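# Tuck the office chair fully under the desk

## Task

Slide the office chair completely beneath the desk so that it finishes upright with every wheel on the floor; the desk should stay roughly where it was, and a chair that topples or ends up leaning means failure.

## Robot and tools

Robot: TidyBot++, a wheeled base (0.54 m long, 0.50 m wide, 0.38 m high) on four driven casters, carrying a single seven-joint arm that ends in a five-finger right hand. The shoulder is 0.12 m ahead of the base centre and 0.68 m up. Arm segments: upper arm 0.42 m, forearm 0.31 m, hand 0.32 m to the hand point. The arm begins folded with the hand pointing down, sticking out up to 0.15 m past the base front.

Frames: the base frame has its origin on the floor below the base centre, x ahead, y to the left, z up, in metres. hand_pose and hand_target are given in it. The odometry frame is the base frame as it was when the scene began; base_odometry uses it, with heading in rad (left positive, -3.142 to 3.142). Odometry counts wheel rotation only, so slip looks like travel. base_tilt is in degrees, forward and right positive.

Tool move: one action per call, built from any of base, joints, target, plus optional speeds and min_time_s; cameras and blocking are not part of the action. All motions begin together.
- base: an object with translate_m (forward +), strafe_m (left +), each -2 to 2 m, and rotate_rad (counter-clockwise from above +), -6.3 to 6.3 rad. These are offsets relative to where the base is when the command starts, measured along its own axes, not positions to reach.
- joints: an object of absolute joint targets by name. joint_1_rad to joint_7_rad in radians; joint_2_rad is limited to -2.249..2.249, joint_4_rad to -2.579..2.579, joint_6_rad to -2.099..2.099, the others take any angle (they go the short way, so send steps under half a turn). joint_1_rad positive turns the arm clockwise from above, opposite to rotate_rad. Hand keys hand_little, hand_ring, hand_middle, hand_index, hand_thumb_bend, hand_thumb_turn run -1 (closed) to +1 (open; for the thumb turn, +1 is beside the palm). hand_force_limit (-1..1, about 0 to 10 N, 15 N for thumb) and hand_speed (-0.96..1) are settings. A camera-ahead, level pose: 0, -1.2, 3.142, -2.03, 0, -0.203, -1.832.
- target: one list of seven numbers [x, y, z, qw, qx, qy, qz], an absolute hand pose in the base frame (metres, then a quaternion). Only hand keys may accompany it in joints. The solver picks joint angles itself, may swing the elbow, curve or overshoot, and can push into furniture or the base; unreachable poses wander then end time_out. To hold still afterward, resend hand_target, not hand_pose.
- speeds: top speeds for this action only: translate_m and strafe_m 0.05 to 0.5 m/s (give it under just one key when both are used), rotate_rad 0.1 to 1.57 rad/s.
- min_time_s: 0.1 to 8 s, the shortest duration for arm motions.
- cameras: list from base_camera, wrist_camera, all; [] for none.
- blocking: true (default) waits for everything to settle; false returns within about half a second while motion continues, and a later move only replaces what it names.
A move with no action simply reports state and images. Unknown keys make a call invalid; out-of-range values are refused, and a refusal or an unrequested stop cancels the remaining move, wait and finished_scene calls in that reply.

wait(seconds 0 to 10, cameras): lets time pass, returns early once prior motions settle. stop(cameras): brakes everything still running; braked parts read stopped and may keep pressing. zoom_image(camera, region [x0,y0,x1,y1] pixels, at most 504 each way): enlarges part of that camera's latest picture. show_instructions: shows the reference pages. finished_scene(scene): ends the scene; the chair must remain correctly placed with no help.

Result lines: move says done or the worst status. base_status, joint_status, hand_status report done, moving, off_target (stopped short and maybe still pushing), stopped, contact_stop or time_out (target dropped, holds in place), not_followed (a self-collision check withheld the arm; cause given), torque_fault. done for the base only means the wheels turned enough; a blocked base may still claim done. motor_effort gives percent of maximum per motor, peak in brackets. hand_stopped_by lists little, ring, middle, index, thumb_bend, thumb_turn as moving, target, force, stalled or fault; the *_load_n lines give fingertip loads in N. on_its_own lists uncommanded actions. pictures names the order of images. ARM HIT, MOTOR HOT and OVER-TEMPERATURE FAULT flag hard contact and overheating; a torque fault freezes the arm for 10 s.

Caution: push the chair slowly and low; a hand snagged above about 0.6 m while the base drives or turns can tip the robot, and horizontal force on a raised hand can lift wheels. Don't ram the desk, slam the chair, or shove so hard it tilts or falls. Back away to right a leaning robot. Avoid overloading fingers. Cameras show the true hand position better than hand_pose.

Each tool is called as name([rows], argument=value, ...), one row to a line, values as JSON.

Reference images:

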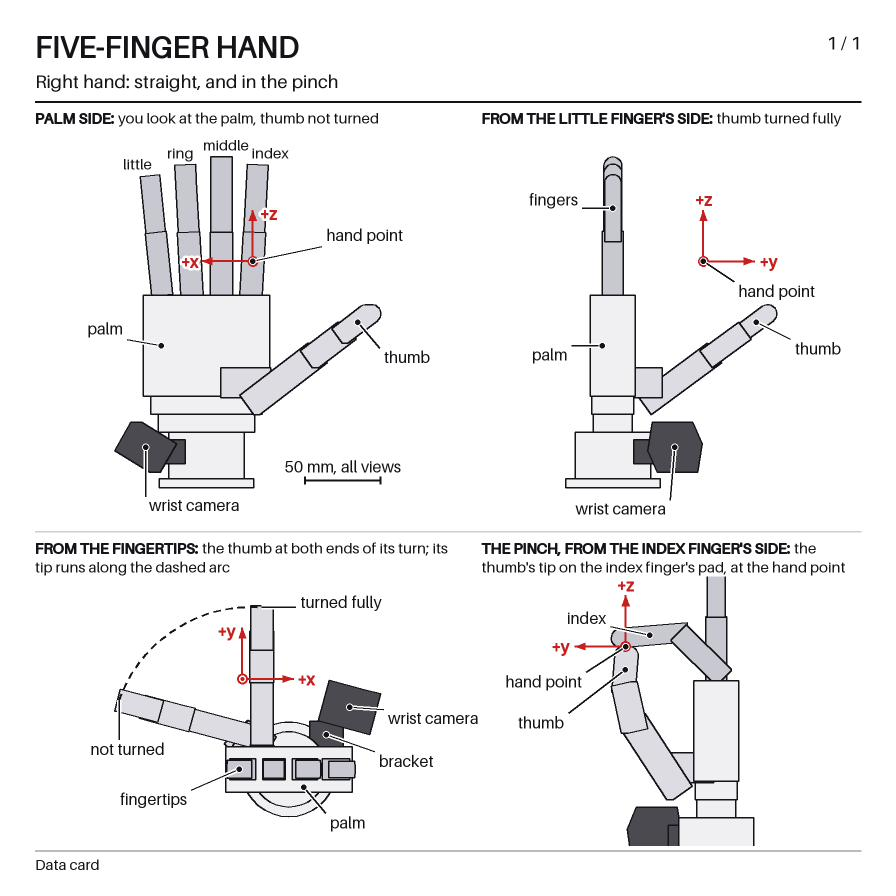

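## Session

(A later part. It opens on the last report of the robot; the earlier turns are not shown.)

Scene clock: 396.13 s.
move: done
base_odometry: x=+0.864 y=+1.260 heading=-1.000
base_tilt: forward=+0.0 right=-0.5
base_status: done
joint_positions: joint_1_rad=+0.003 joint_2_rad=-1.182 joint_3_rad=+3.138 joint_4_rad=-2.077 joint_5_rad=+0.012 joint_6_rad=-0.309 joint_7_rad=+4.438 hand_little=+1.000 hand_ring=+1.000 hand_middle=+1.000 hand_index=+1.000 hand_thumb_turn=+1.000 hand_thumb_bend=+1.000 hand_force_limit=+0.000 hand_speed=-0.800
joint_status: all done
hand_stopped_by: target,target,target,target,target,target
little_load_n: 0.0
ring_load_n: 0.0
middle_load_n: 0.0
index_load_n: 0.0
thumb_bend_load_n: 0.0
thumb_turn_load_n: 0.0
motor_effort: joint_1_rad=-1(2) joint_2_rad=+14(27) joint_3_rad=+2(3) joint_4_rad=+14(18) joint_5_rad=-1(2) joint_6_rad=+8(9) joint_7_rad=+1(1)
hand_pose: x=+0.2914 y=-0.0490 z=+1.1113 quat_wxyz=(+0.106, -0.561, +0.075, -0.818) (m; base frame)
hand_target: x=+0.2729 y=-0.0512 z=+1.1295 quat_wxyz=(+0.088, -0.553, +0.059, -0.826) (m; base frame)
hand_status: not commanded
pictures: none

move(base={"translate_m":1.634,"strafe_m":-0.71,"rotate_rad":1.8}, cameras=["all"])

zoom_image(camera="wrist_camera", region=[60, 220, 504, 504])

Scene clock: 410.23 s.
move: done
base_odometry: x=+1.150 y=-0.499 heading=+0.801
base_tilt: forward=+0.0 right=-0.4
base_status: done
joint_positions: joint_1_rad=+0.003 joint_2_rad=-1.184 joint_3_rad=+3.138 joint_4_rad=-2.074 joint_5_rad=+0.012 joint_6_rad=-0.310 joint_7_rad=+4.439 hand_little=+1.000 hand_ring=+1.000 hand_middle=+1.000 hand_index=+1.000 hand_thumb_turn=+1.000 hand_thumb_bend=+1.000 hand_force_limit=+0.000 hand_speed=-0.800
joint_status: not commanded
hand_stopped_by: target,target,target,target,target,target
little_load_n: 0.0
ring_load_n: 0.0
middle_load_n: 0.0
index_load_n: 0.0
thumb_bend_load_n: 0.0
thumb_turn_load_n: 0.0
motor_effort: joint_1_rad=+0(2) joint_2_rad=+14(16) joint_3_rad=+1(3) joint_4_rad=+15(16) joint_5_rad=+0(1) joint_6_rad=+6(8) joint_7_rad=+0(1)
hand_pose: x=+0.2900 y=-0.0491 z=+1.1126 quat_wxyz=(+0.105, -0.560, +0.075, -0.818) (m; base frame)
hand_target: x=+0.2729 y=-0.0512 z=+1.1295 quat_wxyz=(+0.088, -0.553, +0.059, -0.826) (m; base frame)
hand_status: not commanded
pictures: base_camera, wrist_camera
camera_calibration:
wrist_camera: T_world_to_cam=[[0.0109083, -0.999369, 0.033811, -0.0927691], [-0.205278, -0.0353309, -0.978066, 1.13818], [0.978643, 0.0037284, -0.205534, 0.0607288], [0, 0, 0, 1]] pos_world=[0.175223, -0.052724, 1.12883]

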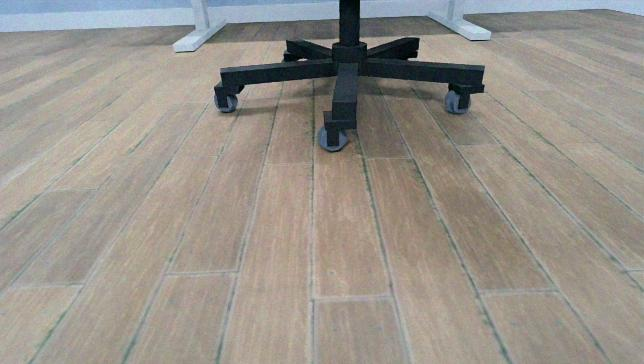

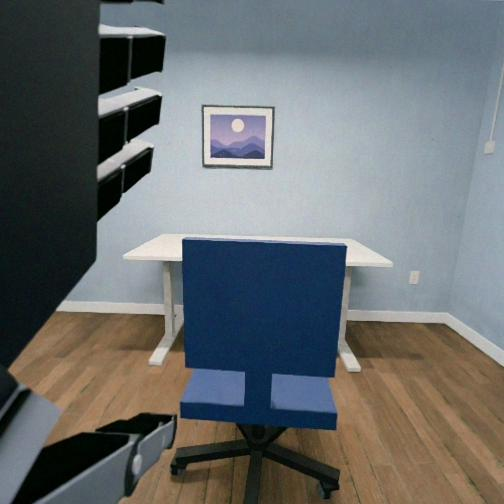

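Scaled by 1.135 from the camera's 504x504 image, which has a finer 720x720 frame.

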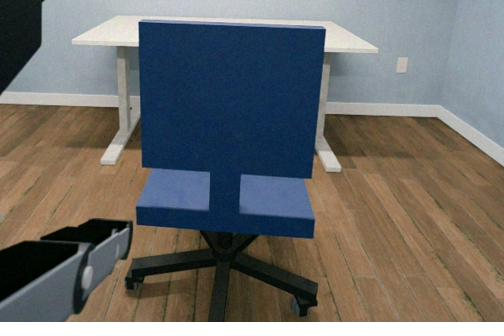

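move(joints={"joint_1_rad":0.0,"joint_2_rad":0.767,"joint_3_rad":3.142,"joint_4_rad":-2.086,"joint_5_rad":0,"joint_6_rad":-0.289,"joint_7_rad":3.09}, base={"strafe_m":-0.11,"rotate_rad":0.03})

move(base={"translate_m":0.38}, speeds={"translate_m":0.25}, cameras=["base_camera"])

move(base={"translate_m":0.4}, speeds={"translate_m":0.1}, cameras=["base_camera"])

Scene clock: 437.83 s.
move: done
base_odometry: x=+1.229 y=-0.576 heading=+0.831
base_tilt: forward=+0.0 right=-0.4
base_status: done
joint_positions: joint_1_rad=+0.000 joint_2_rad=+0.746 joint_3_rad=+3.142 joint_4_rad=-2.074 joint_5_rad=+0.012 joint_6_rad=-0.311 joint_7_rad=+3.152 hand_little=+1.000 hand_ring=+1.000 hand_middle=+1.000 hand_index=+1.000 hand_thumb_turn=+1.000 hand_thumb_bend=+1.000 hand_force_limit=+0.000 hand_speed=-0.800
joint_status: all done
hand_stopped_by: target,target,target,target,target,target
little_load_n: 0.0
ring_load_n: -0.5
middle_load_n: 0.0
index_load_n: 0.0
thumb_bend_load_n: 0.0
thumb_turn_load_n: 0.0
motor_effort: joint_1_rad=-1(3) joint_2_rad=-25(27) joint_3_rad=+0(5) joint_4_rad=+5(18) joint_5_rad=+0(2) joint_6_rad=+0(8) joint_7_rad=+0(1)
hand_pose: x=+0.4464 y=+0.0293 z=+0.3697 quat_wxyz=(+0.002, -0.715, +0.699, -0.005) (m; base frame)
hand_target: x=+0.4418 y=+0.0350 z=+0.3613 quat_wxyz=(+0.000, -0.689, +0.725, +0.000) (m; base frame)
hand_status: not commanded
pictures: none

Scene clock: 440.10 s.
move: done
base_odometry: x=+1.485 y=-0.295 heading=+0.831
base_tilt: forward=+0.0 right=-0.5
base_status: done
joint_positions: joint_1_rad=+0.000 joint_2_rad=+0.747 joint_3_rad=+3.142 joint_4_rad=-2.075 joint_5_rad=+0.012 joint_6_rad=-0.310 joint_7_rad=+3.151 hand_little=+1.000 hand_ring=+1.000 hand_middle=+1.000 hand_index=+1.000 hand_thumb_turn=+1.000 hand_thumb_bend=+1.000 hand_force_limit=+0.000 hand_speed=-0.800
joint_status: not commanded
hand_stopped_by: target,target,target,target,target,target
little_load_n: -0.5
ring_load_n: 0.0
middle_load_n: 0.0
index_load_n: 0.0
thumb_bend_load_n: 0.0
thumb_turn_load_n: 0.0
motor_effort: joint_1_rad=-1(1) joint_2_rad=-25(26) joint_3_rad=+1(1) joint_4_rad=+5(7) joint_5_rad=-1(1) joint_6_rad=+0(2) joint_7_rad=+1(1)
hand_pose: x=+0.4459 y=+0.0294 z=+0.3693 quat_wxyz=(+0.002, -0.714, +0.700, -0.005) (m; base frame)
hand_target: x=+0.4418 y=+0.0350 z=+0.3613 quat_wxyz=(+0.000, -0.689, +0.725, +0.000) (m; base frame)
hand_status: not commanded
pictures: base_camera

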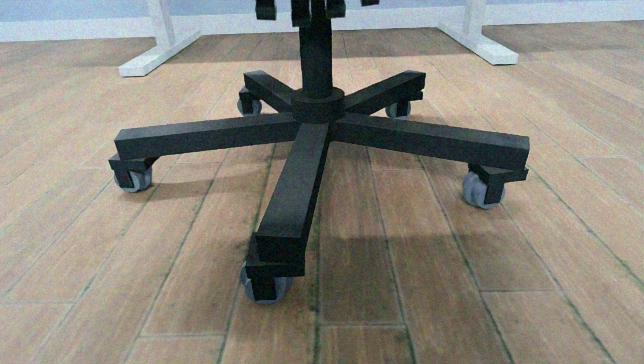

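Scene clock: 444.63 s.
move: done
base_odometry: x=+1.755 y=+0.000 heading=+0.831
base_tilt: forward=+0.1 right=-0.5
base_status: done
joint_positions: joint_1_rad=+0.002 joint_2_rad=+0.754 joint_3_rad=+3.141 joint_4_rad=-2.098 joint_5_rad=+0.012 joint_6_rad=-0.308 joint_7_rad=+3.145 hand_little=+1.000 hand_ring=+1.000 hand_middle=+1.000 hand_index=+1.000 hand_thumb_turn=+1.000 hand_thumb_bend=+1.000 hand_force_limit=+0.000 hand_speed=-0.800
joint_status: not commanded
hand_stopped_by: target,target,target,target,target,target
little_load_n: 0.0
ring_load_n: 0.0
middle_load_n: 0.0
index_load_n: 0.0
thumb_bend_load_n: 0.0
thumb_turn_load_n: -0.5
motor_effort: joint_1_rad=+0(3) joint_2_rad=-24(26) joint_3_rad=+0(2) joint_4_rad=+5(14) joint_5_rad=+0(3) joint_6_rad=-1(6) joint_7_rad=+1(2)
hand_pose: x=+0.4306 y=+0.0296 z=+0.3662 quat_wxyz=(-0.008, -0.712, +0.702, +0.005) (m; base frame)
hand_target: x=+0.4418 y=+0.0350 z=+0.3613 quat_wxyz=(+0.000, -0.689, +0.725, +0.000) (m; base frame)
hand_status: not commanded
pictures: base_camera

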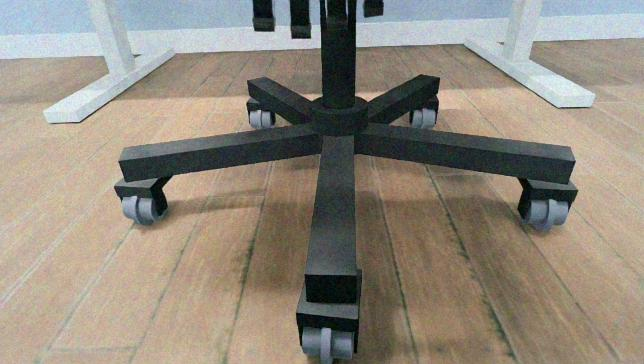

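move(base={"translate_m":0.36}, speeds={"translate_m":0.1}, cameras=["base_camera"])

move(base={"translate_m":0.06}, speeds={"translate_m":0.05}, cameras=["base_camera"])

Scene clock: 454.37 s.
move: done
base_odometry: x=+1.998 y=+0.266 heading=+0.831
base_tilt: forward=+0.1 right=-0.5
base_status: done
joint_positions: joint_1_rad=+0.003 joint_2_rad=+0.754 joint_3_rad=+3.141 joint_4_rad=-2.102 joint_5_rad=+0.012 joint_6_rad=-0.307 joint_7_rad=+3.145 hand_little=+1.000 hand_ring=+1.000 hand_middle=+1.000 hand_index=+1.000 hand_thumb_turn=+1.000 hand_thumb_bend=+1.000 hand_force_limit=+0.000 hand_speed=-0.800
joint_status: not commanded
hand_stopped_by: target,target,target,target,target,target
little_load_n: 0.0
ring_load_n: 0.0
middle_load_n: 0.0
index_load_n: 0.0
thumb_bend_load_n: 0.0
thumb_turn_load_n: 0.0
motor_effort: joint_1_rad=+0(3) joint_2_rad=-25(26) joint_3_rad=+0(2) joint_4_rad=+3(17) joint_5_rad=-1(2) joint_6_rad=-1(2) joint_7_rad=+1(1)
hand_pose: x=+0.4283 y=+0.0291 z=+0.3661 quat_wxyz=(-0.009, -0.711, +0.703, +0.006) (m; base frame)
hand_target: x=+0.4418 y=+0.0350 z=+0.3613 quat_wxyz=(+0.000, -0.689, +0.725, +0.000) (m; base frame)
hand_status: not commanded
pictures: base_camera

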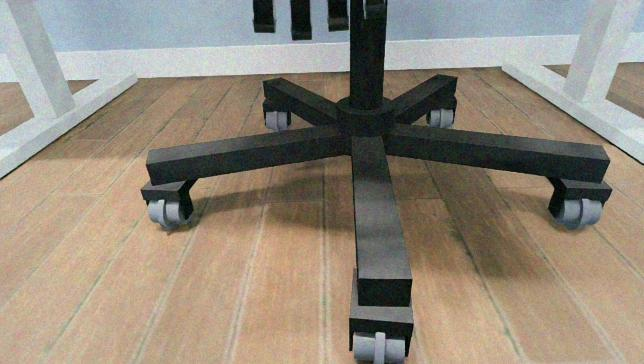

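Scene clock: 456.10 s.
move: done
base_odometry: x=+2.039 y=+0.311 heading=+0.830
base_tilt: forward=+0.1 right=-0.5
base_status: done
joint_positions: joint_1_rad=+0.003 joint_2_rad=+0.754 joint_3_rad=+3.141 joint_4_rad=-2.107 joint_5_rad=+0.012 joint_6_rad=-0.306 joint_7_rad=+3.145 hand_little=+1.000 hand_ring=+1.000 hand_middle=+1.000 hand_index=+1.000 hand_thumb_turn=+1.000 hand_thumb_bend=+1.000 hand_force_limit=+0.000 hand_speed=-0.800
joint_status: not commanded
hand_stopped_by: target,target,target,target,target,target
little_load_n: 0.0
ring_load_n: 0.0
middle_load_n: 0.0
index_load_n: 0.0
thumb_bend_load_n: 0.0
thumb_turn_load_n: 0.0
motor_effort: joint_1_rad=+0(3) joint_2_rad=-25(26) joint_3_rad=+0(1) joint_4_rad=+6(15) joint_5_rad=+0(1) joint_6_rad=+1(2) joint_7_rad=+1(1)
hand_pose: x=+0.4256 y=+0.0291 z=+0.3659 quat_wxyz=(-0.010, -0.711, +0.703, +0.008) (m; base frame)
hand_target: x=+0.4418 y=+0.0350 z=+0.3613 quat_wxyz=(+0.000, -0.689, +0.725, +0.000) (m; base frame)
hand_status: not commanded
pictures: base_camera

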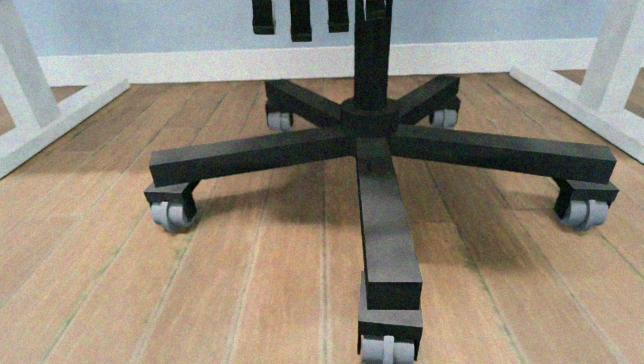

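move(base={"translate_m":0.04}, speeds={"translate_m":0.05})

move(base={"translate_m":0.03}, speeds={"translate_m":0.05}, cameras=["base_camera"])

Scene clock: 463.77 s.
move: done
base_odometry: x=+2.066 y=+0.340 heading=+0.830
base_tilt: forward=+0.0 right=-0.5
base_status: done
joint_positions: joint_1_rad=+0.008 joint_2_rad=+0.754 joint_3_rad=+3.142 joint_4_rad=-2.112 joint_5_rad=+0.012 joint_6_rad=-0.306 joint_7_rad=+3.145 hand_little=+1.000 hand_ring=+1.000 hand_middle=+1.000 hand_index=+1.000 hand_thumb_turn=+1.000 hand_thumb_bend=+1.000 hand_force_limit=+0.000 hand_speed=-0.800
joint_status: not commanded
hand_stopped_by: target,target,target,target,target,target
little_load_n: 0.0
ring_load_n: 0.0
middle_load_n: 0.0
index_load_n: 0.0
thumb_bend_load_n: 0.0
thumb_turn_load_n: 0.0
motor_effort: joint_1_rad=-1(4) joint_2_rad=-23(26) joint_3_rad=+0(3) joint_4_rad=+6(16) joint_5_rad=+0(2) joint_6_rad=-2(2) joint_7_rad=+0(1)
hand_pose: x=+0.4222 y=+0.0274 z=+0.3657 quat_wxyz=(-0.012, -0.709, +0.705, +0.010) (m; base frame)
hand_target: x=+0.4418 y=+0.0350 z=+0.3613 quat_wxyz=(+0.000, -0.689, +0.725, +0.000) (m; base frame)
hand_status: not commanded
pictures: none

Scene clock: 464.87 s.
move: done
base_odometry: x=+2.086 y=+0.362 heading=+0.830
base_tilt: forward=+0.0 right=-0.5
base_status: done
joint_positions: joint_1_rad=+0.011 joint_2_rad=+0.756 joint_3_rad=+3.146 joint_4_rad=-2.143 joint_5_rad=+0.012 joint_6_rad=-0.304 joint_7_rad=+3.145 hand_little=+1.000 hand_ring=+1.000 hand_middle=+1.000 hand_index=+1.000 hand_thumb_turn=+1.000 hand_thumb_bend=+1.000 hand_force_limit=+0.000 hand_speed=-0.800
joint_status: not commanded
hand_stopped_by: target,target,target,target,target,target
little_load_n: 0.0
ring_load_n: 0.0
middle_load_n: 0.0
index_load_n: 0.0
thumb_bend_load_n: 0.0
thumb_turn_load_n: 0.0
motor_effort: joint_1_rad=-2(6) joint_2_rad=-20(26) joint_3_rad=-1(4) joint_4_rad=+12(21) joint_5_rad=-1(3) joint_6_rad=-1(2) joint_7_rad=+1(1)
hand_pose: x=+0.4032 y=+0.0249 z=+0.3648 quat_wxyz=(-0.024, -0.707, +0.707, +0.020) (m; base frame)
hand_target: x=+0.4418 y=+0.0350 z=+0.3613 quat_wxyz=(+0.000, -0.689, +0.725, +0.000) (m; base frame)
hand_status: not commanded
pictures: base_camera

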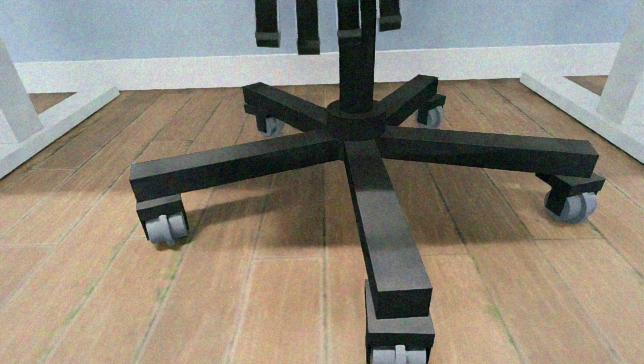

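move(base={"translate_m":-0.45}, speeds={"translate_m":0.25})

move(joints={"joint_1_rad":0.0,"joint_2_rad":-1.2,"joint_3_rad":3.142,"joint_4_rad":-2.03,"joint_5_rad":0,"joint_6_rad":-0.35,"joint_7_rad":4.5}, cameras=["all"])

zoom_image(camera="wrist_camera", region=[60, 220, 504, 504])

Scene clock: 474.73 s.
move: done
base_odometry: x=+1.782 y=+0.030 heading=+0.830
base_tilt: forward=+0.0 right=-0.5
base_status: done
joint_positions: joint_1_rad=+0.008 joint_2_rad=+0.763 joint_3_rad=+3.146 joint_4_rad=-2.087 joint_5_rad=+0.012 joint_6_rad=-0.303 joint_7_rad=+3.145 hand_little=+1.000 hand_ring=+1.000 hand_middle=+1.000 hand_index=+1.000 hand_thumb_turn=+1.000 hand_thumb_bend=+1.000 hand_force_limit=+0.000 hand_speed=-0.800
joint_status: not commanded
hand_stopped_by: target,target,target,target,target,target
little_load_n: 0.0
ring_load_n: 0.0
middle_load_n: 0.0
index_load_n: 0.0
thumb_bend_load_n: 0.0
thumb_turn_load_n: 0.0
motor_effort: joint_1_rad=-1(2) joint_2_rad=-25(26) joint_3_rad=+1(1) joint_4_rad=+4(11) joint_5_rad=+0(1) joint_6_rad=+0(2) joint_7_rad=+0(1)
hand_pose: x=+0.4359 y=+0.0254 z=+0.3633 quat_wxyz=(-0.007, -0.708, +0.706, +0.002) (m; base frame)
hand_target: x=+0.4418 y=+0.0350 z=+0.3613 quat_wxyz=(+0.000, -0.689, +0.725, +0.000) (m; base frame)
hand_status: not commanded
pictures: none

Scene clock: 478.13 s.
move: done
base_odometry: x=+1.782 y=+0.030 heading=+0.830
base_tilt: forward=+0.0 right=-0.5
base_status: not commanded
joint_positions: joint_1_rad=+0.008 joint_2_rad=-1.182 joint_3_rad=+3.146 joint_4_rad=-2.077 joint_5_rad=+0.012 joint_6_rad=-0.309 joint_7_rad=+4.438 hand_little=+1.000 hand_ring=+1.000 hand_middle=+1.000 hand_index=+1.000 hand_thumb_turn=+1.000 hand_thumb_bend=+1.000 hand_force_limit=+0.000 hand_speed=-0.800
joint_status: all done
hand_stopped_by: target,target,target,target,target,target
little_load_n: 0.0
ring_load_n: 0.0
middle_load_n: 0.0
index_load_n: 0.0
thumb_bend_load_n: 0.0
thumb_turn_load_n: 0.0
motor_effort: joint_1_rad=-1(2) joint_2_rad=+14(27) joint_3_rad=+2(3) joint_4_rad=+15(17) joint_5_rad=+0(2) joint_6_rad=+7(9) joint_7_rad=+1(2)
hand_pose: x=+0.2910 y=-0.0535 z=+1.1111 quat_wxyz=(+0.104, -0.560, +0.080, -0.818) (m; base frame)
hand_target: x=+0.2729 y=-0.0512 z=+1.1295 quat_wxyz=(+0.088, -0.553, +0.059, -0.826) (m; base frame)
hand_status: not commanded
pictures: base_camera, wrist_camera
camera_calibration:
wrist_camera: T_world_to_cam=[[0.00315169, -0.999671, 0.0254548, -0.085704], [-0.208178, -0.0255531, -0.977757, 1.13781], [0.978086, -0.00221753, -0.20819, 0.062196], [0, 0, 0, 1]] pos_world=[0.176304, -0.0564632, 1.12763]

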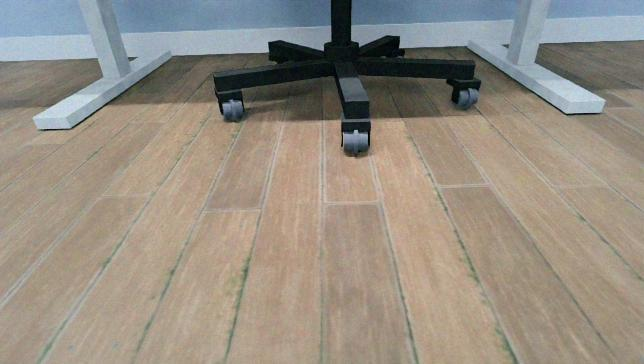

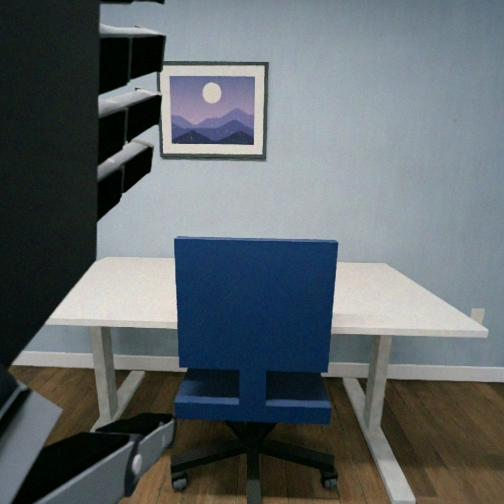

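Scaled by 1.135 from the camera's 504x504 image, which has a finer 720x720 frame.

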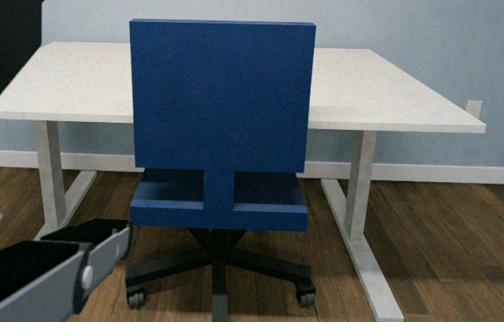

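finished_scene(scene=1)

The scene is finished: the task was done.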